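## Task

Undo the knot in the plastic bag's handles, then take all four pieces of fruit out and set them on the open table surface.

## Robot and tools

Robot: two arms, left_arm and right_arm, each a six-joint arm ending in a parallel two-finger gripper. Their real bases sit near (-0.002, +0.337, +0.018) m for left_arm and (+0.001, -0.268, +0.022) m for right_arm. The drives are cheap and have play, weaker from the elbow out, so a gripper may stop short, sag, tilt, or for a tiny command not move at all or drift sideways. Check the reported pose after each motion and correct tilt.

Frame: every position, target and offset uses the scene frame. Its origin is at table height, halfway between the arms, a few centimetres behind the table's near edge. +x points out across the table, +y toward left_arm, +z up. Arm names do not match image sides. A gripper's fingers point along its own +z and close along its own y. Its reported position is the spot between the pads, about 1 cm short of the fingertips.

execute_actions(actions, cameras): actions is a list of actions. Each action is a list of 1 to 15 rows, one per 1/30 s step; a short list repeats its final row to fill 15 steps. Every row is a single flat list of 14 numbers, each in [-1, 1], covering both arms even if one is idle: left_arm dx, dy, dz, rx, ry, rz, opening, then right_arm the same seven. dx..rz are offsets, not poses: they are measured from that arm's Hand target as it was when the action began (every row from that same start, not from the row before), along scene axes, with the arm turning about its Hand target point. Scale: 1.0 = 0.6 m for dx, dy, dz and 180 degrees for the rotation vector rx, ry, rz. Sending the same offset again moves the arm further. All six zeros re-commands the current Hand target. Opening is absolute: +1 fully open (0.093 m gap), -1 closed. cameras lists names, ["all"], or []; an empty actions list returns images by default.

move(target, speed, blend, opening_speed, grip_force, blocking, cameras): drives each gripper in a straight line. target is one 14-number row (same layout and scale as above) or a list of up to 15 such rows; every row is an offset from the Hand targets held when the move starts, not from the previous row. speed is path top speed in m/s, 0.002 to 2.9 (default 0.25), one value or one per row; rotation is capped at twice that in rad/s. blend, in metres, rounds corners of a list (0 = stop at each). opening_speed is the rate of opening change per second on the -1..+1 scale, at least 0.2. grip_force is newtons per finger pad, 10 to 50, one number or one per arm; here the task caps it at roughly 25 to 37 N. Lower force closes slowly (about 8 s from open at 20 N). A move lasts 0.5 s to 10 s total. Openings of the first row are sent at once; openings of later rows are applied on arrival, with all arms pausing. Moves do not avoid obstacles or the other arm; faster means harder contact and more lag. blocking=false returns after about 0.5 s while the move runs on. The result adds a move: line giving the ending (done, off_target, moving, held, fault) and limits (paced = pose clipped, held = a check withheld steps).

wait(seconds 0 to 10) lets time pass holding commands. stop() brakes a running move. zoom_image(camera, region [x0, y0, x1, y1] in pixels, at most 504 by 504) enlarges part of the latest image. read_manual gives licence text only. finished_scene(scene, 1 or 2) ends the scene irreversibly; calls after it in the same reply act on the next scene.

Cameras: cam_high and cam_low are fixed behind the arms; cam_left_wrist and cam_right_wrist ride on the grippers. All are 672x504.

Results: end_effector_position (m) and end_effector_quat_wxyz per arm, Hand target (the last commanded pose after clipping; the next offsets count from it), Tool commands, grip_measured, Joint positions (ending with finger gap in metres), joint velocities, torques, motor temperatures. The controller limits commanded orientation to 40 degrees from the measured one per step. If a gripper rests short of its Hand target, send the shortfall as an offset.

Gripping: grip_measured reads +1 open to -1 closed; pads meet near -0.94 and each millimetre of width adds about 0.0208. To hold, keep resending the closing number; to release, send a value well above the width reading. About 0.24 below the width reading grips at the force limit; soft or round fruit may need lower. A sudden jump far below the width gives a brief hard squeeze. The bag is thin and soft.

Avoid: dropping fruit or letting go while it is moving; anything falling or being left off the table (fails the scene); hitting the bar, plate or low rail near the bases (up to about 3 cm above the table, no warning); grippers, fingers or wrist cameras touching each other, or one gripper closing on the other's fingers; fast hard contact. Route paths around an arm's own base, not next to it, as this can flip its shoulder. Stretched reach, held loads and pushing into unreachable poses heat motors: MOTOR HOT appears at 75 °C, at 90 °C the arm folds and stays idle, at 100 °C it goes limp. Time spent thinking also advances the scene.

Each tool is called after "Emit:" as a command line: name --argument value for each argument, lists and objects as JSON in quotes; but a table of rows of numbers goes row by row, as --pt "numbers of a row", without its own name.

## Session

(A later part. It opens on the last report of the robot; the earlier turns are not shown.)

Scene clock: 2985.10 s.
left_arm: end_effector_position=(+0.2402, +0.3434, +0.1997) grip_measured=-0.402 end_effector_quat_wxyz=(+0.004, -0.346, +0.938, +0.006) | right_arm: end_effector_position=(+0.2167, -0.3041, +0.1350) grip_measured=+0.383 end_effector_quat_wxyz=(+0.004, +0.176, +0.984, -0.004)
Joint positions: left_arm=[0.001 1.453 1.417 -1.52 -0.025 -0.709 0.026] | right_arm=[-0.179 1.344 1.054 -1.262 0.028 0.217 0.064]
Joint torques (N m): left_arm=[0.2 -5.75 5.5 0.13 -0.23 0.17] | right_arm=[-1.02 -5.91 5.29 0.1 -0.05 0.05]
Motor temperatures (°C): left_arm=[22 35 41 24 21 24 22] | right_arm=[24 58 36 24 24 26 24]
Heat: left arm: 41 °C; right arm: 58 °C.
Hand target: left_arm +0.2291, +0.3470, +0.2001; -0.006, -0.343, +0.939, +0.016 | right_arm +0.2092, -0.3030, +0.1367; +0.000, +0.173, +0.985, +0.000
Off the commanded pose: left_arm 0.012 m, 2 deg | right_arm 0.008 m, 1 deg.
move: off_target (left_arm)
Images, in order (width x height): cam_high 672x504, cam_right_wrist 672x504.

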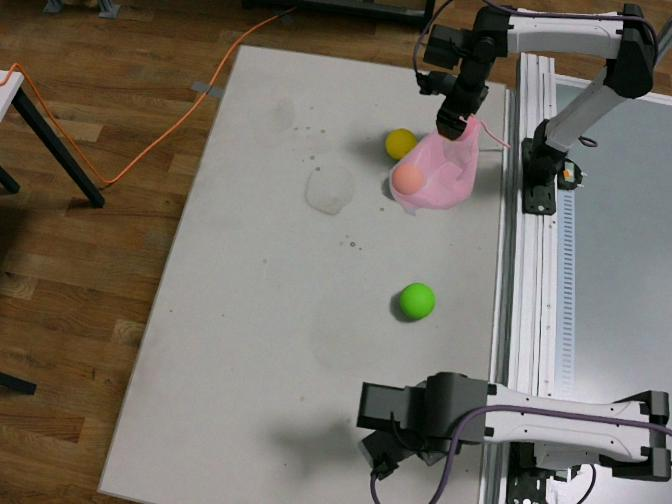

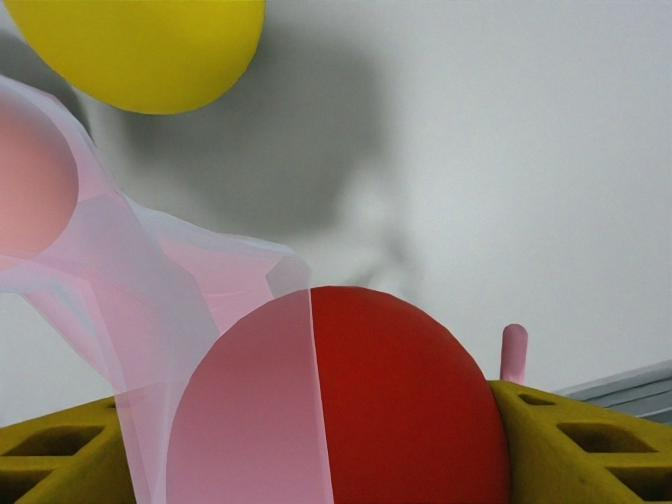

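Emit:
move --pt "0 0 0 0 0 0.0 -0.4 0.0 0.0 -0.10 0.0 0.0 0.0 0.3" --pt "0 0 0 0 0 0.0 -0.4 0.0 0.0 -0.125 0.0 0.0 0.0 0.3" --speed '[0.1,0.03]'

Emit:
move --target '[0,0,0,0,0,0.0,-0.4, 0.0,0.0,-0.01,0.0,0.0,0.0,0.3]' --speed 0.03

Emit:
move --target '[0,0,0,0,0,0.0,-0.4, 0.0,0.0,-0.007,0.0,0.0,0.0,0.3]' --speed 0.03 --cameras '["cam_low"]'

Scene clock: 2995.20 s.
left_arm: end_effector_position=(+0.2402, +0.3434, +0.1997) grip_measured=-0.402 end_effector_quat_wxyz=(+0.004, -0.346, +0.938, +0.006) | right_arm: end_effector_position=(+0.2097, -0.3030, +0.0662) grip_measured=+0.383 end_effector_quat_wxyz=(+0.003, +0.174, +0.985, -0.004)
Joint positions: left_arm=[0.001 1.453 1.417 -1.52 -0.025 -0.709 0.026] | right_arm=[-0.185 1.374 0.798 -0.977 0.028 0.209 0.064]
Joint torques (N m): left_arm=[0.27 -5.67 5.42 0.15 -0.21 0.18] | right_arm=[-1.13 -3.51 5.11 0.41 -0.05 0.04]
Motor temperatures (°C): left_arm=[22 34 41 24 21 24 22] | right_arm=[24 56 36 24 24 26 25]
Heat: left arm: 41 °C; right arm: 56 °C.
Hand target: left_arm +0.2291, +0.3470, +0.2001; -0.006, -0.343, +0.939, +0.016 | right_arm +0.2091, -0.3030, +0.0617; +0.000, +0.173, +0.985, +0.000
Off the commanded pose: left_arm 0.012 m, 2 deg | right_arm 0.005 m, 1 deg.
move: off_target (left_arm)

Scene clock: 2996.13 s.
left_arm: end_effector_position=(+0.2402, +0.3434, +0.1997) grip_measured=-0.402 end_effector_quat_wxyz=(+0.004, -0.346, +0.938, +0.006) | right_arm: end_effector_position=(+0.2101, -0.3029, +0.0604) grip_measured=+0.383 end_effector_quat_wxyz=(+0.004, +0.174, +0.985, -0.004)
Joint positions: left_arm=[0.001 1.453 1.417 -1.52 -0.025 -0.709 0.026] | right_arm=[-0.185 1.384 0.781 -0.95 0.028 0.209 0.064]
Joint torques (N m): left_arm=[0.27 -5.75 5.56 0.13 -0.23 0.18] | right_arm=[-1.17 -3.3 5.03 0.38 -0.04 0.01]
Motor temperatures (°C): left_arm=[22 34 41 24 21 24 22] | right_arm=[24 56 36 24 24 26 25]
Heat: left arm: 41 °C; right arm: 56 °C.
Hand target: left_arm +0.2291, +0.3470, +0.2001; -0.006, -0.343, +0.939, +0.016 | right_arm +0.2092, -0.3030, +0.0557; +0.000, +0.173, +0.985, +0.000
Off the commanded pose: left_arm 0.012 m, 2 deg | right_arm 0.005 m, 1 deg.
move: off_target (left_arm)

Scene clock: 2996.87 s.
left_arm: end_effector_position=(+0.2402, +0.3434, +0.1997) grip_measured=-0.402 end_effector_quat_wxyz=(+0.004, -0.346, +0.938, +0.006) | right_arm: end_effector_position=(+0.2099, -0.3028, +0.0567) grip_measured=+0.383 end_effector_quat_wxyz=(+0.003, +0.174, +0.985, -0.004)
Joint positions: left_arm=[0.001 1.453 1.417 -1.52 -0.025 -0.709 0.026] | right_arm=[-0.185 1.39 0.77 -0.934 0.028 0.208 0.064]
Joint torques (N m): left_arm=[0.2 -5.74 5.48 0.14 -0.22 0.17] | right_arm=[-1.17 -3.28 4.86 0.45 -0.04 0.03]
Motor temperatures (°C): left_arm=[22 34 41 24 21 24 22] | right_arm=[24 56 36 24 24 26 25]
Heat: left arm: 41 °C; right arm: 56 °C.
Hand target: left_arm +0.2291, +0.3470, +0.2001; -0.006, -0.343, +0.939, +0.016 | right_arm +0.2091, -0.3030, +0.0515; +0.000, +0.173, +0.985, +0.000
Off the commanded pose: left_arm 0.012 m, 2 deg | right_arm 0.005 m, 1 deg.
move: off_target (left_arm)
Images, in order (width x height): cam_low 672x504.

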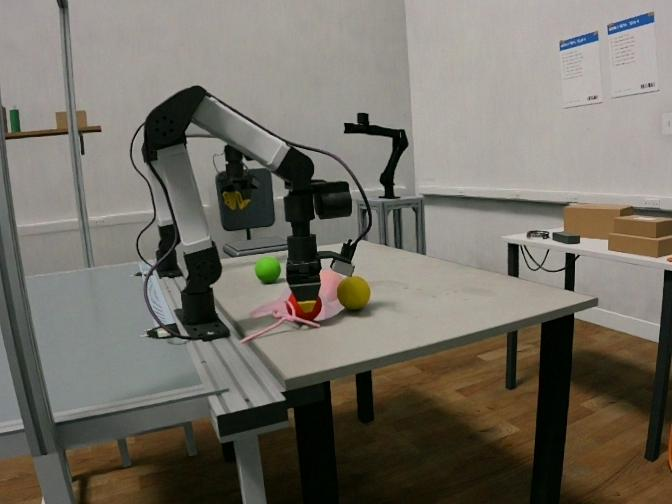

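Emit:
move --target '[0,0,0,0,0,0,-0.4, 0,0,-0.008,0,0,0,0.3]' --speed 0.05

Scene clock: 3013.37 s.
left_arm: end_effector_position=(+0.2402, +0.3434, +0.1997) grip_measured=-0.402 end_effector_quat_wxyz=(+0.004, -0.346, +0.938, +0.006) | right_arm: end_effector_position=(+0.2100, -0.3030, +0.0556) grip_measured=+0.383 end_effector_quat_wxyz=(+0.004, +0.175, +0.985, -0.004)
Joint positions: left_arm=[0.001 1.453 1.417 -1.52 -0.025 -0.709 0.026] | right_arm=[-0.187 1.39 0.766 -0.927 0.026 0.208 0.064]
Joint torques (N m): left_arm=[0.29 -5.7 5.48 0.13 -0.22 0.15] | right_arm=[-1.07 -2.73 4.08 0.56 -0.07 0.04]
Heat: left arm: 40 °C; right arm: 53 °C.
Hand target: left_arm +0.2291, +0.3470, +0.2001; -0.006, -0.343, +0.939, +0.016 | right_arm +0.2091, -0.3029, +0.0467; +0.000, +0.173, +0.985, +0.000
Off the commanded pose: left_arm 0.012 m, 2 deg | right_arm 0.009 m, 1 deg.
move: off_target (left_arm)

Emit:
move --pt "0 0 0 0 0 0 -0.4 0 0 0.012 0 0 0 0.3" --pt "0 0 0 0 0 0 -0.4 0 0 0.012 0 0 0 1.0" --speed 0.05 --opening_speed 0.3 --cameras '["cam_right_wrist"]'

Scene clock: 3018.47 s.
left_arm: end_effector_position=(+0.2402, +0.3434, +0.1997) grip_measured=-0.402 end_effector_quat_wxyz=(+0.004, -0.346, +0.938, +0.006) | right_arm: end_effector_position=(+0.2100, -0.3030, +0.0556) grip_measured=+1.000 end_effector_quat_wxyz=(+0.004, +0.175, +0.985, -0.004)
Joint positions: left_arm=[0.001 1.453 1.417 -1.52 -0.025 -0.709 0.026] | right_arm=[-0.187 1.39 0.766 -0.927 0.026 0.208 0.093]
Joint torques (N m): left_arm=[0.24 -5.64 5.49 0.14 -0.22 0.16] | right_arm=[-0.99 -3.62 5.93 0.31 -0.06 0]
Heat: left arm: 40 °C; right arm: 52 °C.
Hand target: left_arm +0.2291, +0.3470, +0.2001; -0.006, -0.343, +0.939, +0.016 | right_arm +0.2091, -0.3030, +0.0539; +0.000, +0.173, +0.985, +0.000
Off the commanded pose: left_arm 0.012 m, 2 deg | right_arm 0.002 m, 1 deg.
move: off_target (left_arm)
Images, in order (width x height): cam_right_wrist 672x504.

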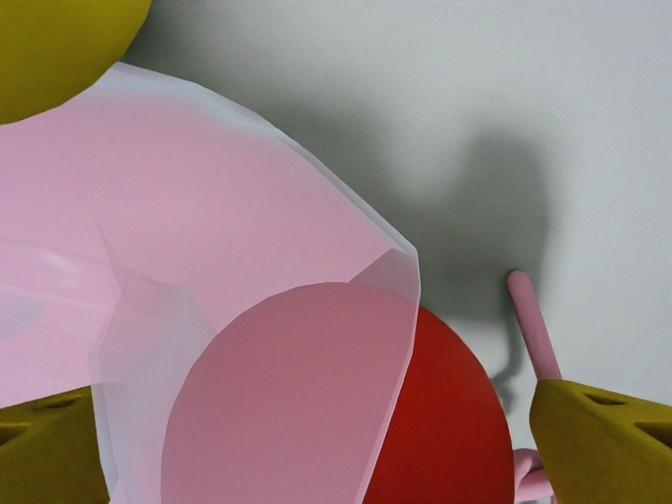

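Emit:
move --target '[0,0,0,0,0,0,-0.4, 0,0,0.25,0,0,0,1.0]' --speed 0.1 --cameras '["cam_high","cam_right_wrist"]'

Scene clock: 3026.37 s.
left_arm: end_effector_position=(+0.2402, +0.3434, +0.1997) grip_measured=-0.402 end_effector_quat_wxyz=(+0.004, -0.346, +0.938, +0.006) | right_arm: end_effector_position=(+0.2084, -0.3056, +0.1979) grip_measured=+1.000 end_effector_quat_wxyz=(-0.002, +0.175, +0.985, -0.004)
Joint positions: left_arm=[0.001 1.453 1.417 -1.52 -0.025 -0.709 0.026] | right_arm=[-0.187 1.34 1.301 -1.526 0.026 0.208 0.093]
Joint torques (N m): left_arm=[0.31 -5.67 5.49 0.14 -0.22 0.17] | right_arm=[0.32 -3.77 8.1 0.05 -0.03 0.17]
Motor temperatures (°C): left_arm=[22 33 40 24 21 24 22] | right_arm=[24 51 37 24 24 26 24]
Heat: left arm: 40 °C; right arm: 51 °C.
Hand target: left_arm +0.2291, +0.3470, +0.2001; -0.006, -0.343, +0.939, +0.016 | right_arm +0.2090, -0.3031, +0.2039; +0.000, +0.173, +0.985, +0.000
Off the commanded pose: left_arm 0.012 m, 2 deg | right_arm 0.007 m, 1 deg.
move: off_target (left_arm)
Images, in order (width x height): cam_high 672x504, cam_right_wrist 672x504.

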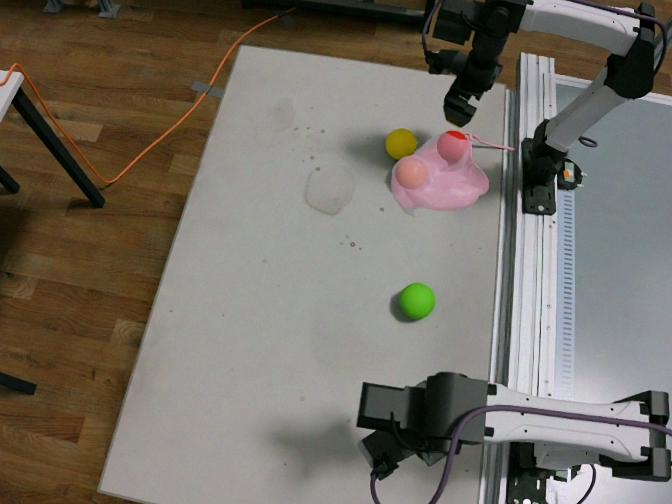

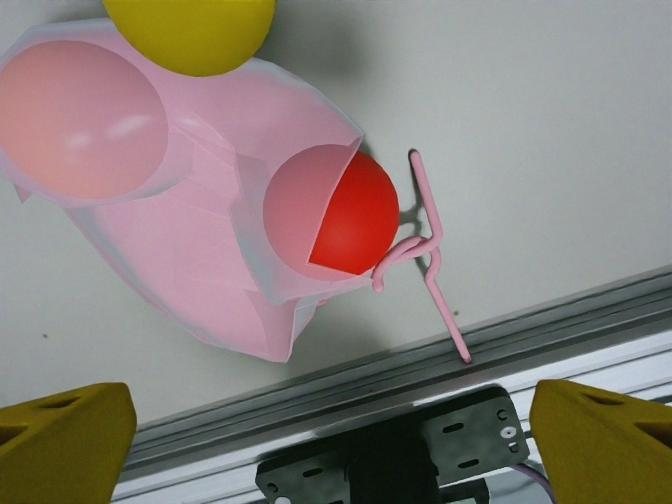

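Emit:
move --target '[0,0,0,0,0,0,-0.4, 0.148,0.163,0,0,0,0.7,1.0]' --speed 0.3 --cameras '["cam_right_wrist"]'

Scene clock: 3071.87 s.
left_arm: end_effector_position=(+0.2402, +0.3434, +0.1997) grip_measured=-0.402 end_effector_quat_wxyz=(+0.004, -0.346, +0.938, +0.006) | right_arm: end_effector_position=(+0.2926, -0.2097, +0.2015) grip_measured=+1.000 end_effector_quat_wxyz=(+0.005, +0.793, -0.609, -0.001)
Joint positions: left_arm=[0.001 1.453 1.417 -1.52 -0.025 -0.709 0.026] | right_arm=[0.181 1.685 1.634 -1.527 0.026 -1.606 0.093]
Joint torques (N m): left_arm=[0.25 -5.68 5.49 0.13 -0.24 0.17] | right_arm=[0.4 -5.61 8.31 0.15 -0.09 0.03]
Heat: left arm: 40 °C; right arm: 48 °C.
Hand target: left_arm +0.2291, +0.3470, +0.2001; -0.006, -0.343, +0.939, +0.016 | right_arm +0.2979, -0.2053, +0.2039; +0.000, +0.799, -0.602, +0.000
Off the commanded pose: left_arm 0.012 m, 2 deg | right_arm 0.007 m, 1 deg.
move: off_target (left_arm)
Images, in order (width x height): cam_right_wrist 672x504.

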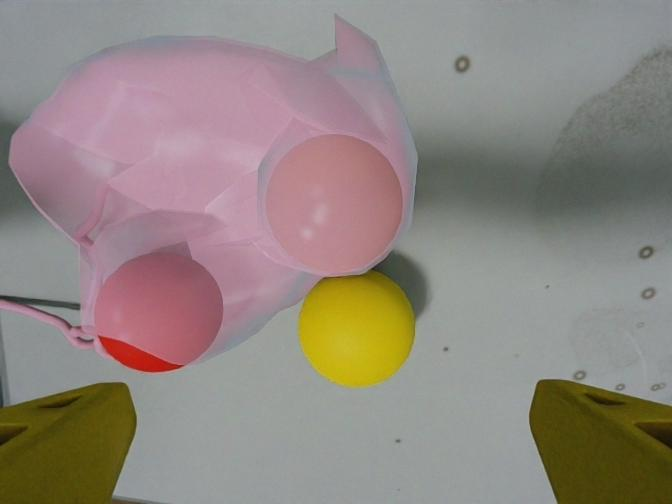

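Emit:
move --target '[0,0,0,0,0,0,-0.4, -0.003,0.0138,-0.14,0,0,0,1.0]' --speed 0.2 --cameras '["cam_right_wrist"]'

Scene clock: 3084.73 s.
left_arm: end_effector_position=(+0.2402, +0.3434, +0.1997) grip_measured=-0.402 end_effector_quat_wxyz=(+0.004, -0.346, +0.938, +0.006) | right_arm: end_effector_position=(+0.2963, -0.2008, +0.1250) grip_measured=+1.000 end_effector_quat_wxyz=(+0.000, +0.799, -0.602, +0.003)
Joint positions: left_arm=[0.001 1.453 1.417 -1.52 -0.025 -0.709 0.026] | right_arm=[0.202 1.685 1.329 -1.209 0.026 -1.605 0.093]
Joint torques (N m): left_arm=[0.24 -5.75 5.45 0.13 -0.23 0.18] | right_arm=[0.5 -6.45 5.16 0.35 -0.11 0.22]
Heat: left arm: 40 °C; right arm: 49 °C.
Hand target: left_arm +0.2291, +0.3470, +0.2001; -0.006, -0.343, +0.939, +0.016 | right_arm +0.2960, -0.1969, +0.1198; +0.000, +0.799, -0.602, +0.000
Off the commanded pose: left_arm 0.012 m, 2 deg | right_arm 0.006 m, 0 deg.
move: off_target (left_arm)
Images, in order (width x height): cam_right_wrist 672x504.

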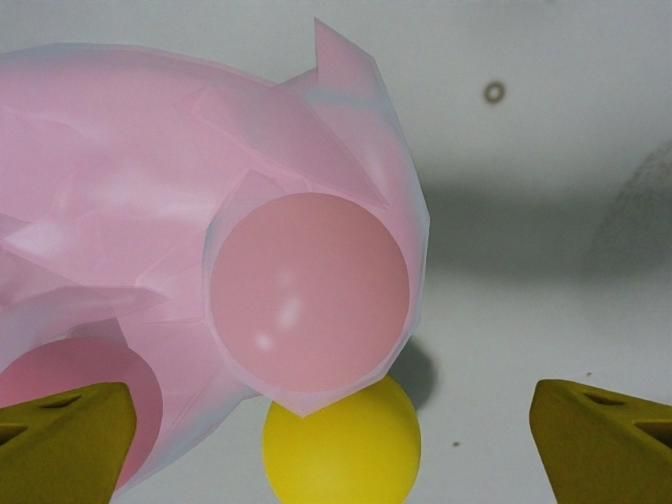

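Emit:
move --target '[0,0,0,0,0,0,-0.4, -0.0133,-0.005,-0.114,0,0,0,1.0]' --speed 0.12 --cameras '["cam_right_wrist"]'

Scene clock: 3089.60 s.
left_arm: end_effector_position=(+0.2402, +0.3434, +0.1997) grip_measured=-0.402 end_effector_quat_wxyz=(+0.004, -0.346, +0.938, +0.006) | right_arm: end_effector_position=(+0.2889, -0.2011, +0.0574) grip_measured=+1.000 end_effector_quat_wxyz=(-0.001, +0.799, -0.602, +0.004)
Joint positions: left_arm=[0.001 1.453 1.417 -1.52 -0.025 -0.709 0.026] | right_arm=[0.202 1.72 1.091 -0.932 0.026 -1.605 0.093]
Joint torques (N m): left_arm=[0.23 -5.68 5.48 0.15 -0.21 0.16] | right_arm=[-0.18 -6.04 5.08 0.34 -0.04 0.12]
Heat: left arm: 40 °C; right arm: 50 °C.
Hand target: left_arm +0.2291, +0.3470, +0.2001; -0.006, -0.343, +0.939, +0.016 | right_arm +0.2882, -0.1999, +0.0516; +0.000, +0.799, -0.602, +0.000
Off the commanded pose: left_arm 0.012 m, 2 deg | right_arm 0.006 m, 0 deg.
move: off_target (left_arm)
Images, in order (width x height): cam_right_wrist 672x504.

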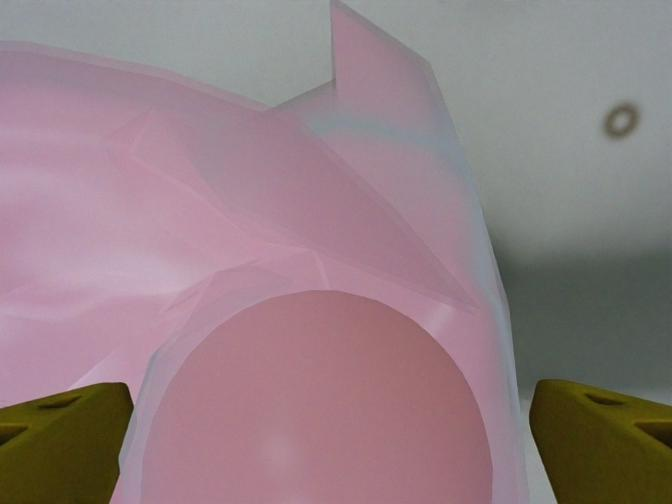

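Emit:
move --target '[0,0,0,0,0,0,-0.4, 0,0,0.008,0,0,0,0.3]' --speed 0.05 --opening_speed 0.4

Emit:
move --target '[0,0,0,0,0,0,-0.4, 0.02,0.022,0.07,0,0,0,0.3]' --speed 0.06 --cameras '["cam_high","cam_right_wrist"]'

Scene clock: 3098.20 s.
left_arm: end_effector_position=(+0.2402, +0.3434, +0.1997) grip_measured=-0.402 end_effector_quat_wxyz=(+0.004, -0.346, +0.938, +0.006) | right_arm: end_effector_position=(+0.2890, -0.2011, +0.0574) grip_measured=+0.440 end_effector_quat_wxyz=(-0.001, +0.799, -0.602, +0.004)
Joint positions: left_arm=[0.001 1.453 1.417 -1.52 -0.025 -0.709 0.026] | right_arm=[0.202 1.72 1.091 -0.932 0.026 -1.605 0.066]
Joint torques (N m): left_arm=[0.29 -5.75 5.48 0.16 -0.21 0.19] | right_arm=[-0.21 -6.6 6 0.22 -0.11 0.15]
Heat: left arm: 40 °C; right arm: 50 °C.
Hand target: left_arm +0.2291, +0.3470, +0.2001; -0.006, -0.343, +0.939, +0.016 | right_arm +0.2882, -0.1999, +0.0564; +0.000, +0.799, -0.602, +0.000
Off the commanded pose: left_arm 0.012 m, 2 deg | right_arm 0.002 m, 0 deg.
move: off_target (left_arm)

Scene clock: 3099.63 s.
left_arm: end_effector_position=(+0.2402, +0.3434, +0.1997) grip_measured=-0.402 end_effector_quat_wxyz=(+0.004, -0.346, +0.938, +0.006) | right_arm: end_effector_position=(+0.2974, -0.1913, +0.0951) grip_measured=+0.440 end_effector_quat_wxyz=(+0.001, +0.799, -0.601, +0.002)
Joint positions: left_arm=[0.001 1.453 1.417 -1.52 -0.025 -0.709 0.026] | right_arm=[0.229 1.72 1.247 -1.095 0.026 -1.578 0.066]
Joint torques (N m): left_arm=[0.27 -5.74 5.45 0.14 -0.2 0.16] | right_arm=[0.51 -6.48 8.35 0.04 -0.06 0.22]
Heat: left arm: 40 °C; right arm: 50 °C.
Hand target: left_arm +0.2291, +0.3470, +0.2001; -0.006, -0.343, +0.939, +0.016 | right_arm +0.3002, -0.1868, +0.0983; +0.000, +0.799, -0.602, +0.000
Off the commanded pose: left_arm 0.012 m, 2 deg | right_arm 0.006 m, 0 deg.
move: off_target (left_arm)
Images, in order (width x height): cam_high 672x504, cam_right_wrist 672x504.

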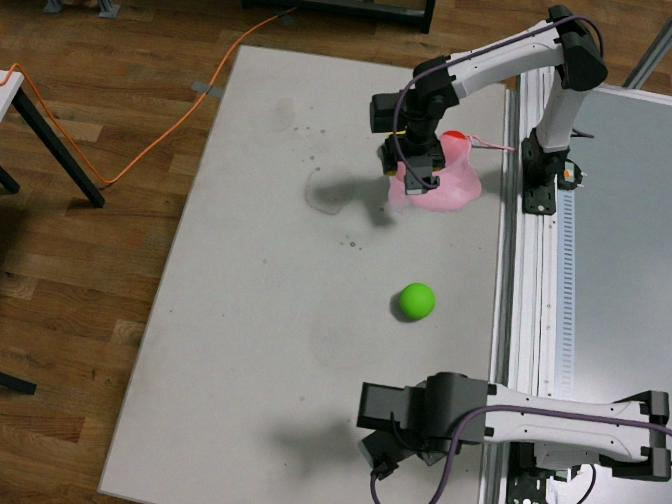

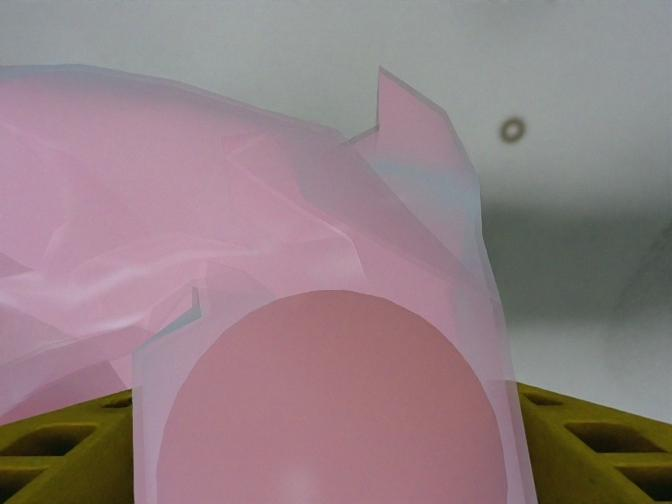

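Emit:
move --target '[0,0,0,0,0,0,-0.4, 0.111,0.124,0.083,0,0,0,0.3]' --speed 0.08 --cameras '["cam_high","cam_right_wrist"]'

Scene clock: 3104.50 s.
left_arm: end_effector_position=(+0.2402, +0.3434, +0.1997) grip_measured=-0.402 end_effector_quat_wxyz=(+0.004, -0.346, +0.938, +0.006) | right_arm: end_effector_position=(+0.3654, -0.1175, +0.1477) grip_measured=+0.440 end_effector_quat_wxyz=(-0.001, +0.799, -0.601, +0.003)
Joint positions: left_arm=[0.001 1.453 1.417 -1.52 -0.025 -0.709 0.026] | right_arm=[0.367 2.048 1.888 -1.406 0.026 -1.442 0.066]
Joint torques (N m): left_arm=[0.28 -5.78 5.48 0.15 -0.22 0.16] | right_arm=[0.5 -8.62 8.59 0.1 -0.09 0.24]
Heat: left arm: 40 °C; right arm: 50 °C.
Hand target: left_arm +0.2291, +0.3470, +0.2001; -0.006, -0.343, +0.939, +0.016 | right_arm +0.3667, -0.1123, +0.1480; +0.000, +0.799, -0.602, +0.000
Off the commanded pose: left_arm 0.012 m, 2 deg | right_arm 0.005 m, 0 deg.
move: off_target (left_arm)
Images, in order (width x height): cam_high 672x504, cam_right_wrist 672x504.

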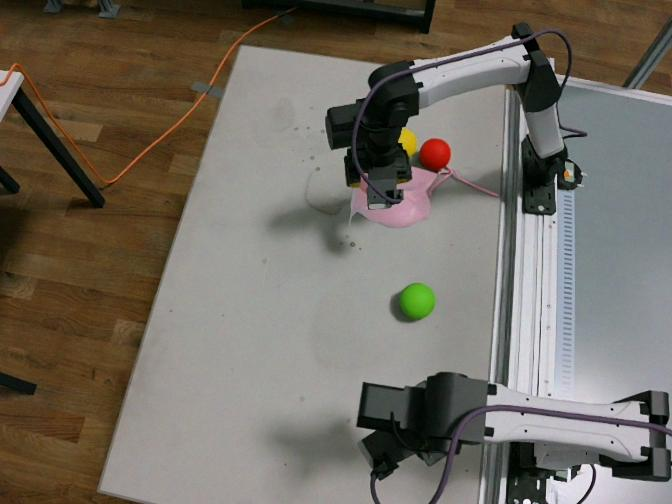

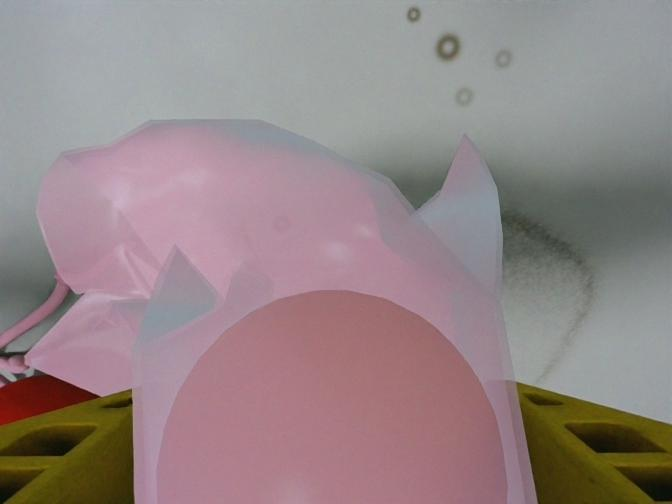

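Emit:
move --target '[0,0,0,0,0,0,-0.4, -0.04,0.06,0.13,0,0,0,0.3]' --speed 0.12 --cameras '["cam_high","cam_low"]'

Scene clock: 3114.93 s.
left_arm: end_effector_position=(+0.2402, +0.3434, +0.1997) grip_measured=-0.402 end_effector_quat_wxyz=(+0.004, -0.346, +0.938, +0.006) | right_arm: end_effector_position=(+0.3462, -0.0782, +0.2028) grip_measured=+0.440 end_effector_quat_wxyz=(-0.030, +0.800, -0.599, +0.015)
Joint positions: left_arm=[0.001 1.453 1.417 -1.52 -0.025 -0.709 0.026] | right_arm=[0.481 2.029 2.076 -1.555 0.026 -1.333 0.066]
Joint torques (N m): left_arm=[0.25 -5.65 5.49 0.17 -0.22 0.16] | right_arm=[0.39 -13.44 8.29 0.16 -0.08 0.22]
Heat: left arm: 40 °C; right arm: 52 °C.
Hand target: left_arm +0.2291, +0.3470, +0.2001; -0.006, -0.343, +0.939, +0.016 | right_arm +0.3427, -0.0764, +0.2261; +0.000, +0.799, -0.602, +0.000
Off the commanded pose: left_arm 0.012 m, 2 deg | right_arm 0.024 m, 4 deg.
joint sent to its limit (right arm) — joint 4 (wrist pitch), lower limit. The joint targets are off in orientation, not in position.
move: off_target (left_arm, right_arm)
Images, in order (width x height): cam_high 672x504, cam_low 672x504.

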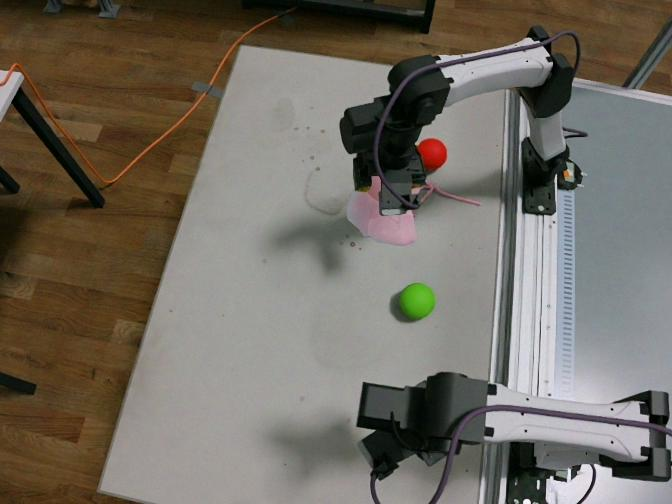

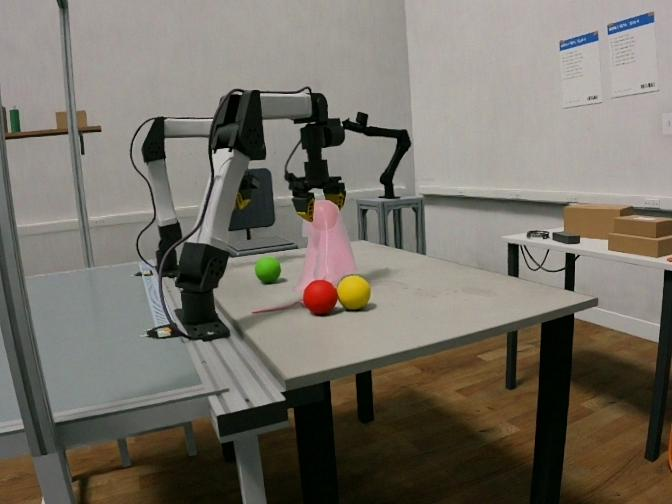

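Emit:
move --target '[0,0,0,0,0,0,-0.4, 0.0,0.0,-0.235,0,0,0,0.3]' --speed 0.1 --cameras '["cam_low"]'

Scene clock: 3134.73 s.
left_arm: end_effector_position=(+0.2402, +0.3434, +0.1997) grip_measured=-0.402 end_effector_quat_wxyz=(+0.004, -0.346, +0.938, +0.006) | right_arm: end_effector_position=(+0.3421, -0.0778, +0.0927) grip_measured=+0.440 end_effector_quat_wxyz=(-0.002, +0.800, -0.599, +0.003)
Joint positions: left_arm=[0.001 1.453 1.417 -1.52 -0.025 -0.709 0.026] | right_arm=[0.481 2.043 1.658 -1.183 0.026 -1.332 0.066]
Joint torques (N m): left_arm=[0.24 -5.75 5.5 0.13 -0.23 0.17] | right_arm=[-0.35 -9.07 5.46 0.4 -0.06 0.21]
Motor temperatures (°C): left_arm=[22 32 39 23 21 24 22] | right_arm=[24 58 40 24 24 26 25]
Heat: left arm: 39 °C; right arm: 58 °C.
Hand target: left_arm +0.2291, +0.3470, +0.2001; -0.006, -0.343, +0.939, +0.016 | right_arm +0.3428, -0.0763, +0.0851; +0.000, +0.799, -0.602, +0.000
Off the commanded pose: left_arm 0.012 m, 2 deg | right_arm 0.008 m, 1 deg.
move: off_target (left_arm)
Images, in order (width x height): cam_low 672x504.

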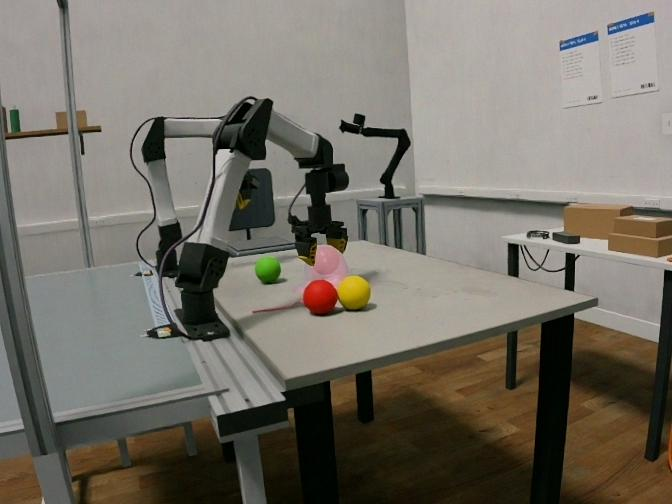

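Emit:
zoom_image --camera "cam_low" --region '[240, 220, 400, 330]'

Scaled by 3.150 from the camera's 672x504 image, which has a finer 960x720 frame.

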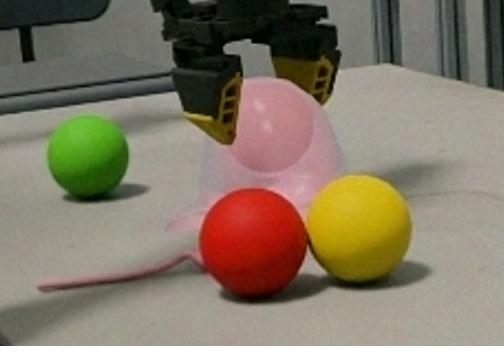

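Emit:
move --target '[0,0,0,0,0,0,-0.4, 0.0,0.0,-0.043,0,0,0,0.3]' --speed 0.06

Emit:
move --target '[0,0,0,0,0,0,-0.4, 0.0,0.0,-0.009,0,0,0,0.3]' --speed 0.05

Scene clock: 3143.33 s.
left_arm: end_effector_position=(+0.2402, +0.3434, +0.1997) grip_measured=-0.402 end_effector_quat_wxyz=(+0.004, -0.346, +0.938, +0.006) | right_arm: end_effector_position=(+0.3427, -0.0768, +0.0680) grip_measured=+0.440 end_effector_quat_wxyz=(-0.003, +0.800, -0.599, +0.004)
Joint positions: left_arm=[0.001 1.453 1.417 -1.52 -0.025 -0.709 0.026] | right_arm=[0.481 2.062 1.587 -1.09 0.026 -1.332 0.066]
Joint torques (N m): left_arm=[0.24 -5.72 5.44 0.14 -0.22 0.19] | right_arm=[-0.46 -8.95 5.26 0.36 -0.11 0.19]
Motor temperatures (°C): left_arm=[22 32 39 23 21 24 22] | right_arm=[24 58 39 24 24 26 25]
Heat: left arm: 39 °C; right arm: 58 °C.
Hand target: left_arm +0.2291, +0.3470, +0.2001; -0.006, -0.343, +0.939, +0.016 | right_arm +0.3428, -0.0763, +0.0593; +0.000, +0.799, -0.602, +0.000
Off the commanded pose: left_arm 0.012 m, 2 deg | right_arm 0.009 m, 1 deg.
move: off_target (left_arm)

Scene clock: 3144.17 s.
left_arm: end_effector_position=(+0.2402, +0.3434, +0.1997) grip_measured=-0.402 end_effector_quat_wxyz=(+0.004, -0.346, +0.938, +0.006) | right_arm: end_effector_position=(+0.3435, -0.0763, +0.0651) grip_measured=+0.440 end_effector_quat_wxyz=(-0.006, +0.800, -0.600, +0.005)
Joint positions: left_arm=[0.001 1.453 1.417 -1.52 -0.025 -0.709 0.026] | right_arm=[0.481 2.062 1.575 -1.071 0.026 -1.332 0.066]
Joint torques (N m): left_arm=[0.24 -5.68 5.5 0.14 -0.21 0.16] | right_arm=[-0.5 -8.54 5.01 0.4 -0.09 0.16]
Motor temperatures (°C): left_arm=[22 32 39 23 21 24 22] | right_arm=[24 58 39 24 24 26 25]
Heat: left arm: 39 °C; right arm: 58 °C.
Hand target: left_arm +0.2291, +0.3470, +0.2001; -0.006, -0.343, +0.939, +0.016 | right_arm +0.3428, -0.0763, +0.0539; +0.000, +0.799, -0.602, +0.000
Off the commanded pose: left_arm 0.012 m, 2 deg | right_arm 0.011 m, 1 deg.
move: off_target (left_arm, right_arm)

Emit:
move --target '[0,0,0,0,0,0,-0.4, 0.0,0.0,-0.008,0,0,0,0.3]' --speed 0.05

Emit:
move --target '[0,0,0,0,0,0,-0.4, 0.0,0.0,-0.006,0,0,0,0.3]' --speed 0.05

Scene clock: 3147.40 s.
left_arm: end_effector_position=(+0.2402, +0.3434, +0.1997) grip_measured=-0.402 end_effector_quat_wxyz=(+0.004, -0.346, +0.938, +0.006) | right_arm: end_effector_position=(+0.3436, -0.0762, +0.0630) grip_measured=+0.440 end_effector_quat_wxyz=(-0.008, +0.800, -0.600, +0.006)
Joint positions: left_arm=[0.001 1.453 1.417 -1.52 -0.025 -0.709 0.026] | right_arm=[0.481 2.062 1.566 -1.06 0.026 -1.332 0.066]
Joint torques (N m): left_arm=[0.17 -5.72 5.46 0.13 -0.21 0.17] | right_arm=[-0.46 -8.02 4.78 0.43 -0.09 0.19]
Motor temperatures (°C): left_arm=[22 32 39 23 21 24 22] | right_arm=[24 58 38 24 24 26 25]
Heat: left arm: 39 °C; right arm: 58 °C.
Hand target: left_arm +0.2291, +0.3470, +0.2001; -0.006, -0.343, +0.939, +0.016 | right_arm +0.3428, -0.0763, +0.0491; +0.000, +0.799, -0.602, +0.000
Off the commanded pose: left_arm 0.012 m, 2 deg | right_arm 0.014 m, 1 deg.
move: off_target (left_arm, right_arm)

Scene clock: 3148.10 s.
left_arm: end_effector_position=(+0.2402, +0.3434, +0.1997) grip_measured=-0.402 end_effector_quat_wxyz=(+0.004, -0.346, +0.938, +0.006) | right_arm: end_effector_position=(+0.3437, -0.0761, +0.0620) grip_measured=+0.440 end_effector_quat_wxyz=(-0.008, +0.800, -0.600, +0.006)
Joint positions: left_arm=[0.001 1.453 1.417 -1.52 -0.025 -0.709 0.026] | right_arm=[0.481 2.062 1.562 -1.054 0.026 -1.332 0.066]
Joint torques (N m): left_arm=[0.28 -5.75 5.52 0.13 -0.21 0.17] | right_arm=[-0.53 -7.69 4.25 0.51 -0.11 0.13]
Motor temperatures (°C): left_arm=[22 32 39 23 21 24 22] | right_arm=[24 57 38 24 24 26 25]
Heat: left arm: 39 °C; right arm: 57 °C.
Hand target: left_arm +0.2291, +0.3470, +0.2001; -0.006, -0.343, +0.939, +0.016 | right_arm +0.3428, -0.0764, +0.0455; +0.000, +0.799, -0.602, +0.000
Off the commanded pose: left_arm 0.012 m, 2 deg | right_arm 0.016 m, 1 deg.
move: off_target (left_arm, right_arm)

Emit:
move --target '[0,0,0,0,0,0,-0.4, 0.0,0.0,-0.006,0,0,0,0.3]' --speed 0.05 --cameras '["cam_low"]'

Emit:
zoom_image --camera "cam_low" --region '[270, 220, 390, 320]'

Scene clock: 3151.30 s.
left_arm: end_effector_position=(+0.2402, +0.3434, +0.1997) grip_measured=-0.402 end_effector_quat_wxyz=(+0.004, -0.346, +0.938, +0.006) | right_arm: end_effector_position=(+0.3437, -0.0761, +0.0611) grip_measured=+0.440 end_effector_quat_wxyz=(-0.009, +0.800, -0.600, +0.006)
Joint positions: left_arm=[0.001 1.453 1.417 -1.52 -0.025 -0.709 0.026] | right_arm=[0.481 2.062 1.559 -1.05 0.026 -1.332 0.066]
Joint torques (N m): left_arm=[0.27 -5.72 5.49 0.15 -0.22 0.17] | right_arm=[-0.58 -7.54 3.75 0.56 -0.11 0.2]
Motor temperatures (°C): left_arm=[22 32 39 23 21 24 22] | right_arm=[24 57 38 24 24 26 25]
Heat: left arm: 39 °C; right arm: 57 °C.
Hand target: left_arm +0.2291, +0.3470, +0.2001; -0.006, -0.343, +0.939, +0.016 | right_arm +0.3428, -0.0764, +0.0419; +0.000, +0.799, -0.602, +0.000
Off the commanded pose: left_arm 0.012 m, 2 deg | right_arm 0.019 m, 1 deg.
move: off_target (left_arm, right_arm)
Images, in order (width x height): cam_low 672x504.

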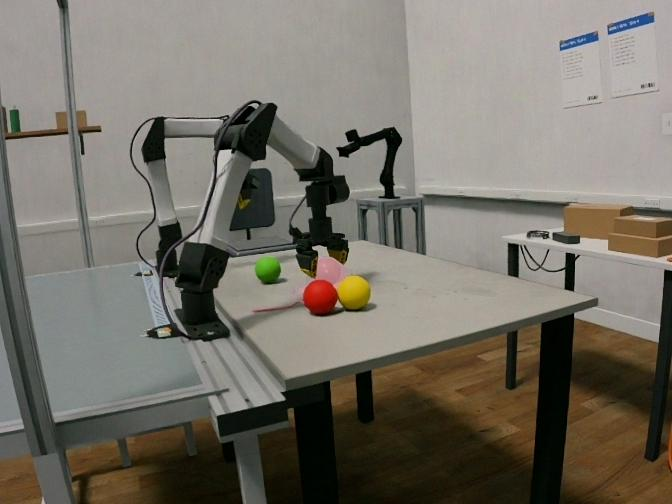

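Scaled by 4.200 from the camera's 672x504 image, which has a finer 960x720 frame.

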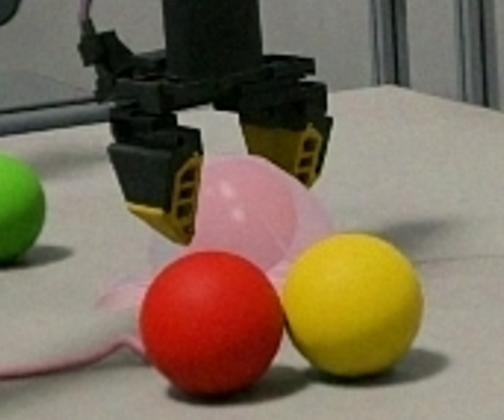

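Emit:
move --pt "0 0 0 0 0 0 -0.4 0.0014 0.0005 0.034 0 0 0 0.3" --pt "0 0 0 0 0 0 -0.4 0.0014 0.0005 0.034 0 0 0 1.0" --speed 0.05 --opening_speed 0.3 --cameras '["cam_right_wrist"]'

Scene clock: 3161.87 s.
left_arm: end_effector_position=(+0.2402, +0.3434, +0.1997) grip_measured=-0.402 end_effector_quat_wxyz=(+0.004, -0.346, +0.938, +0.006) | right_arm: end_effector_position=(+0.3418, -0.0772, +0.0630) grip_measured=+1.000 end_effector_quat_wxyz=(-0.004, +0.800, -0.599, +0.004)
Joint positions: left_arm=[0.001 1.453 1.417 -1.52 -0.025 -0.709 0.026] | right_arm=[0.481 2.062 1.567 -1.069 0.026 -1.332 0.093]
Joint torques (N m): left_arm=[0.21 -5.72 5.49 0.13 -0.21 0.16] | right_arm=[-0.39 -8.81 7.98 0.11 -0.08 0.16]
Motor temperatures (°C): left_arm=[22 32 39 23 21 24 22] | right_arm=[24 56 38 24 24 26 25]
Heat: left arm: 39 °C; right arm: 56 °C.
Hand target: left_arm +0.2291, +0.3470, +0.2001; -0.006, -0.343, +0.939, +0.016 | right_arm +0.3436, -0.0760, +0.0623; +0.000, +0.799, -0.602, +0.000
Off the commanded pose: left_arm 0.012 m, 2 deg | right_arm 0.002 m, 1 deg.
move: off_target (left_arm)
Images, in order (width x height): cam_right_wrist 672x504.

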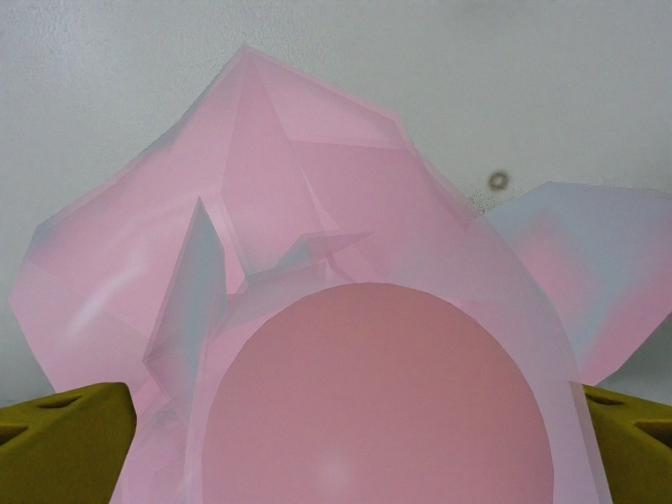

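Emit:
move --target '[0,0,0,0,0,0,-0.4, 0.01,0.003,0.19,0,0,0,1.0]' --speed 0.1 --cameras '["cam_right_wrist"]'

Scene clock: 3168.13 s.
left_arm: end_effector_position=(+0.2402, +0.3434, +0.1997) grip_measured=-0.402 end_effector_quat_wxyz=(+0.004, -0.346, +0.938, +0.006) | right_arm: end_effector_position=(+0.3488, -0.0761, +0.1778) grip_measured=+1.000 end_effector_quat_wxyz=(-0.004, +0.800, -0.600, +0.004)
Joint positions: left_arm=[0.001 1.453 1.417 -1.52 -0.025 -0.709 0.026] | right_arm=[0.481 2.079 2.052 -1.535 0.026 -1.332 0.093]
Joint torques (N m): left_arm=[0.21 -5.78 5.5 0.14 -0.21 0.17] | right_arm=[-0.16 -8.84 8.09 0.07 -0.06 0.19]
Motor temperatures (°C): left_arm=[22 32 39 23 21 24 22] | right_arm=[24 56 38 24 24 26 25]
Heat: left arm: 39 °C; right arm: 56 °C.
Hand target: left_arm +0.2291, +0.3470, +0.2001; -0.006, -0.343, +0.939, +0.016 | right_arm +0.3496, -0.0743, +0.1763; +0.000, +0.799, -0.602, +0.000
Off the commanded pose: left_arm 0.012 m, 2 deg | right_arm 0.003 m, 1 deg.
move: off_target (left_arm)
Images, in order (width x height): cam_right_wrist 672x504.

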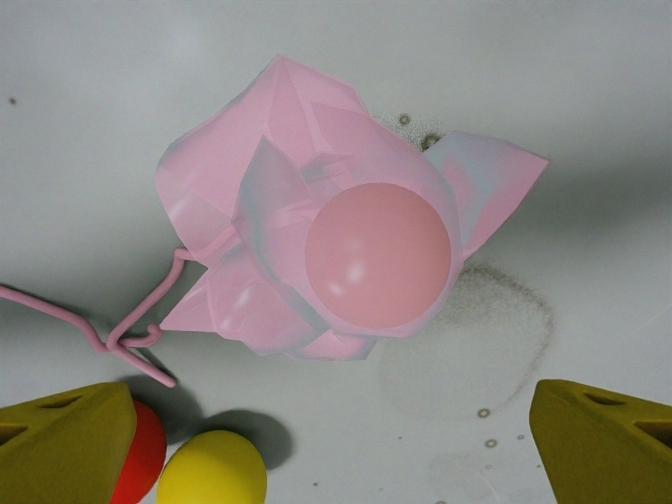

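Emit:
move --target '[0,0,0,0,0,0,-0.4, -0.05,-0.01,-0.06,0,0,0,0.5]' --speed 0.15 --cameras '["cam_low","cam_right_wrist"]'

Emit:
zoom_image --camera "cam_low" --region '[270, 220, 390, 320]'

Scene clock: 3177.70 s.
left_arm: end_effector_position=(+0.2402, +0.3434, +0.1997) grip_measured=-0.402 end_effector_quat_wxyz=(+0.004, -0.346, +0.938, +0.006) | right_arm: end_effector_position=(+0.3214, -0.0838, +0.1303) grip_measured=+0.503 end_effector_quat_wxyz=(+0.020, +0.799, -0.601, -0.006)
Joint positions: left_arm=[0.001 1.453 1.417 -1.52 -0.025 -0.709 0.026] | right_arm=[0.497 1.992 1.733 -1.356 0.026 -1.311 0.069]
Joint torques (N m): left_arm=[0.23 -5.75 5.44 0.14 -0.23 0.17] | right_arm=[0.49 -13.11 4.74 0.26 -0.08 0.2]
Motor temperatures (°C): left_arm=[22 31 39 23 21 24 22] | right_arm=[24 56 38 24 24 26 24]
Heat: left arm: 39 °C; right arm: 56 °C.
Hand target: left_arm +0.2291, +0.3470, +0.2001; -0.006, -0.343, +0.939, +0.016 | right_arm +0.3196, -0.0802, +0.1404; +0.000, +0.799, -0.602, +0.000
Off the commanded pose: left_arm 0.012 m, 2 deg | right_arm 0.011 m, 2 deg.
move: off_target (left_arm, right_arm)
Images, in order (width x height): cam_low 672x504, cam_right_wrist 672x504.

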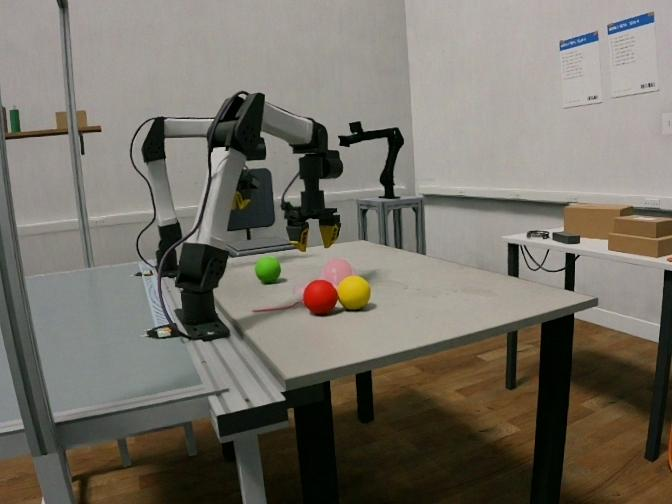

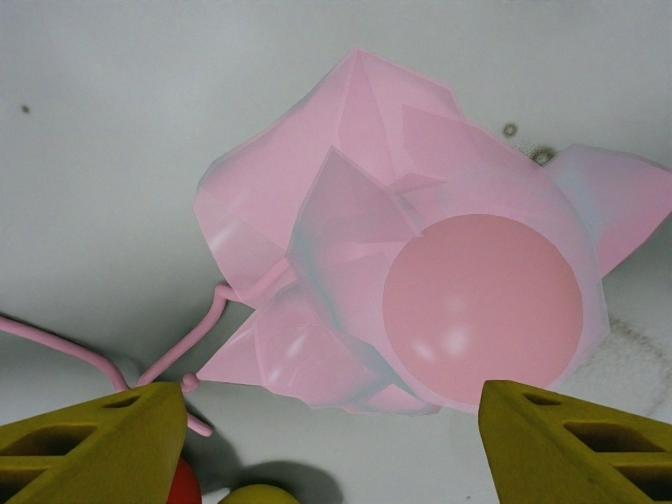

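Scaled by 4.200 from the camera's 672x504 image, which has a finer 960x720 frame.

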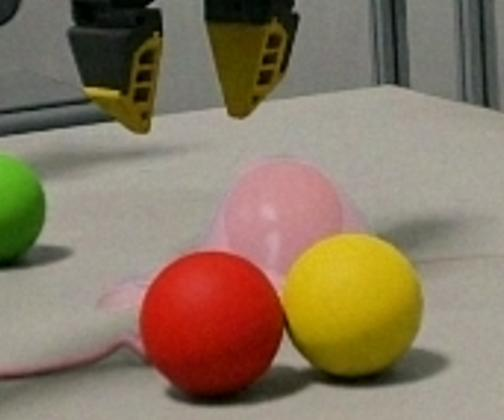

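Emit:
move --target '[0,0,0,0,0,0,-0.4, -0.03,0.0113,-0.13,0,0,0,0.0]' --speed 0.15 --cameras '["cam_right_wrist"]'

Scene clock: 3203.67 s.
left_arm: end_effector_position=(+0.2402, +0.3434, +0.1997) grip_measured=-0.402 end_effector_quat_wxyz=(+0.004, -0.346, +0.938, +0.006) | right_arm: end_effector_position=(+0.3016, -0.0782, +0.0560) grip_measured=+0.002 end_effector_quat_wxyz=(+0.017, +0.799, -0.601, -0.004)
Joint positions: left_arm=[0.001 1.453 1.417 -1.52 -0.025 -0.709 0.026] | right_arm=[0.534 1.982 1.417 -1.045 0.026 -1.274 0.045]
Joint torques (N m): left_arm=[0.25 -5.76 5.44 0.16 -0.21 0.18] | right_arm=[0.57 -11.78 4.72 0.29 -0.05 0.23]
Motor temperatures (°C): left_arm=[22 31 39 23 21 24 22] | right_arm=[24 65 37 24 24 26 24]
Heat: left arm: 39 °C; right arm: 65 °C.
Hand target: left_arm +0.2291, +0.3470, +0.2001; -0.006, -0.343, +0.939, +0.016 | right_arm +0.3016, -0.0734, +0.0624; +0.000, +0.799, -0.602, +0.000
Off the commanded pose: left_arm 0.012 m, 2 deg | right_arm 0.008 m, 2 deg.
move: off_target (left_arm)
Images, in order (width x height): cam_right_wrist 672x504.

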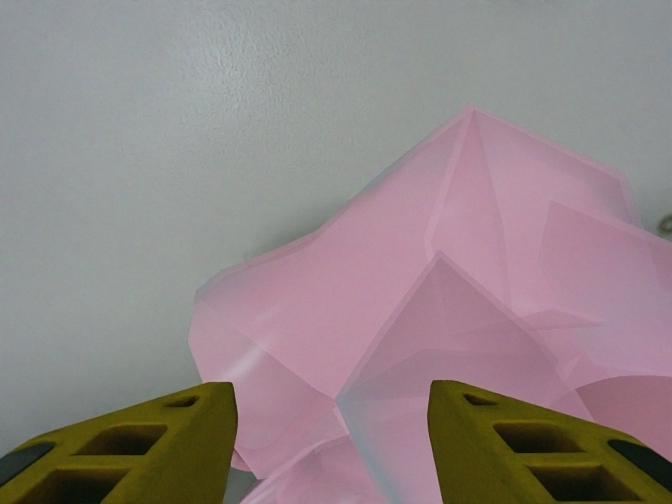

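Emit:
move --target '[0,0,0,0,0,0,-0.4, 0.0,-0.002,-0.058,0,0,0,0.0]' --speed 0.08 --cameras '["cam_right_wrist"]'

Scene clock: 3208.30 s.
left_arm: end_effector_position=(+0.2402, +0.3434, +0.1997) grip_measured=-0.402 end_effector_quat_wxyz=(+0.004, -0.346, +0.938, +0.006) | right_arm: end_effector_position=(+0.3038, -0.0763, +0.0364) grip_measured=+0.002 end_effector_quat_wxyz=(-0.003, +0.799, -0.601, +0.004)
Joint positions: left_arm=[0.001 1.453 1.417 -1.52 -0.025 -0.709 0.026] | right_arm=[0.534 1.982 1.335 -0.92 0.026 -1.274 0.045]
Joint torques (N m): left_arm=[0.14 -5.63 5.41 0.14 -0.23 0.17] | right_arm=[0.08 -8.01 4.45 0.41 -0.1 0.18]
Motor temperatures (°C): left_arm=[22 31 39 23 21 24 22] | right_arm=[24 65 37 24 24 26 24]
Heat: left arm: 39 °C; right arm: 65 °C.
Hand target: left_arm +0.2291, +0.3470, +0.2001; -0.006, -0.343, +0.939, +0.016 | right_arm +0.3016, -0.0746, +0.0275; +0.000, +0.799, -0.602, +0.000
Off the commanded pose: left_arm 0.012 m, 2 deg | right_arm 0.009 m, 1 deg.
move: off_target (left_arm)
Images, in order (width x height): cam_right_wrist 672x504.

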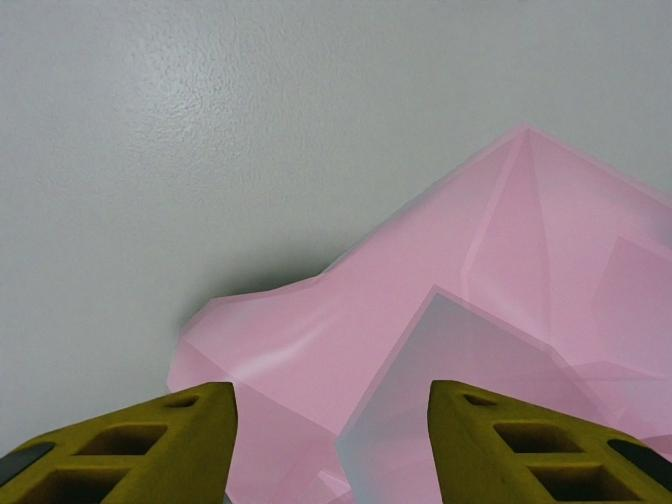

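Emit:
move --target '[0,0,0,0,0,0,-0.4, 0.0,0.0,0.005,0,0,0,-1.0]' --speed 0.05 --opening_speed 0.5 --cameras '["cam_right_wrist"]'

Scene clock: 3213.53 s.
left_arm: end_effector_position=(+0.2402, +0.3434, +0.1997) grip_measured=-0.402 end_effector_quat_wxyz=(+0.004, -0.346, +0.938, +0.006) | right_arm: end_effector_position=(+0.3047, -0.0757, +0.0364) grip_measured=-0.983 end_effector_quat_wxyz=(-0.005, +0.799, -0.601, +0.004)
Joint positions: left_arm=[0.001 1.453 1.417 -1.52 -0.025 -0.709 0.026] | right_arm=[0.534 1.982 1.335 -0.916 0.026 -1.274 0]
Joint torques (N m): left_arm=[0.31 -5.7 5.41 0.13 -0.19 0.17] | right_arm=[0.01 -8.61 5.12 0.31 -0.08 0.17]
Motor temperatures (°C): left_arm=[22 31 39 23 21 24 22] | right_arm=[24 64 36 24 24 26 24]
Heat: left arm: 39 °C; right arm: 64 °C.
Hand target: left_arm +0.2291, +0.3470, +0.2001; -0.006, -0.343, +0.939, +0.016 | right_arm +0.3016, -0.0746, +0.0305; +0.000, +0.799, -0.602, +0.000
Off the commanded pose: left_arm 0.012 m, 2 deg | right_arm 0.007 m, 1 deg.
move: off_target (left_arm)
Images, in order (width x height): cam_right_wrist 672x504.

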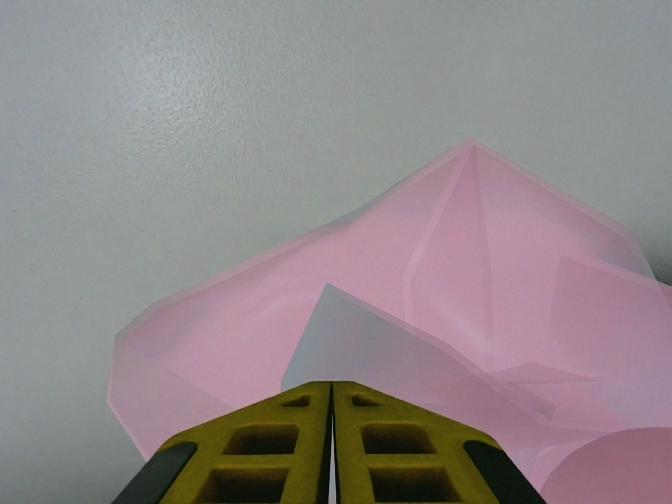

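Emit:
move --target '[0,0,0,0,0,0,-0.4, 0.0,0.0,0.075,0,0,0,-1.0]' --speed 0.06 --cameras '["cam_right_wrist"]'

Scene clock: 3216.97 s.
left_arm: end_effector_position=(+0.2402, +0.3434, +0.1997) grip_measured=-0.402 end_effector_quat_wxyz=(+0.004, -0.346, +0.938, +0.006) | right_arm: end_effector_position=(+0.2963, -0.0817, +0.0552) grip_measured=-0.983 end_effector_quat_wxyz=(+0.026, +0.799, -0.600, -0.007)
Joint positions: left_arm=[0.001 1.453 1.417 -1.52 -0.025 -0.709 0.026] | right_arm=[0.534 1.977 1.406 -1.058 0.026 -1.274 0]
Joint torques (N m): left_arm=[0.24 -5.83 5.55 0.16 -0.22 0.16] | right_arm=[0.32 -12.82 8.13 -0.04 -0.07 0.19]
Motor temperatures (°C): left_arm=[22 31 39 23 21 24 22] | right_arm=[24 63 37 24 24 26 24]
Heat: left arm: 39 °C; right arm: 63 °C.
Hand target: left_arm +0.2291, +0.3470, +0.2001; -0.006, -0.343, +0.939, +0.016 | right_arm +0.3016, -0.0745, +0.0755; +0.000, +0.799, -0.602, +0.000
Off the commanded pose: left_arm 0.012 m, 2 deg | right_arm 0.022 m, 3 deg.
move: off_target (left_arm, right_arm)
Images, in order (width x height): cam_right_wrist 672x504.

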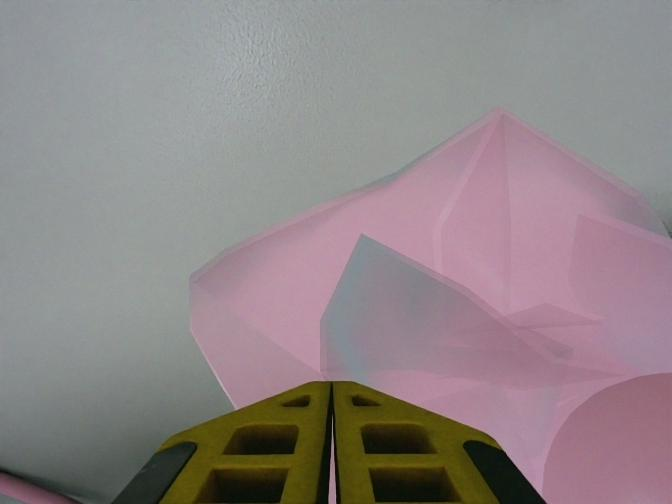

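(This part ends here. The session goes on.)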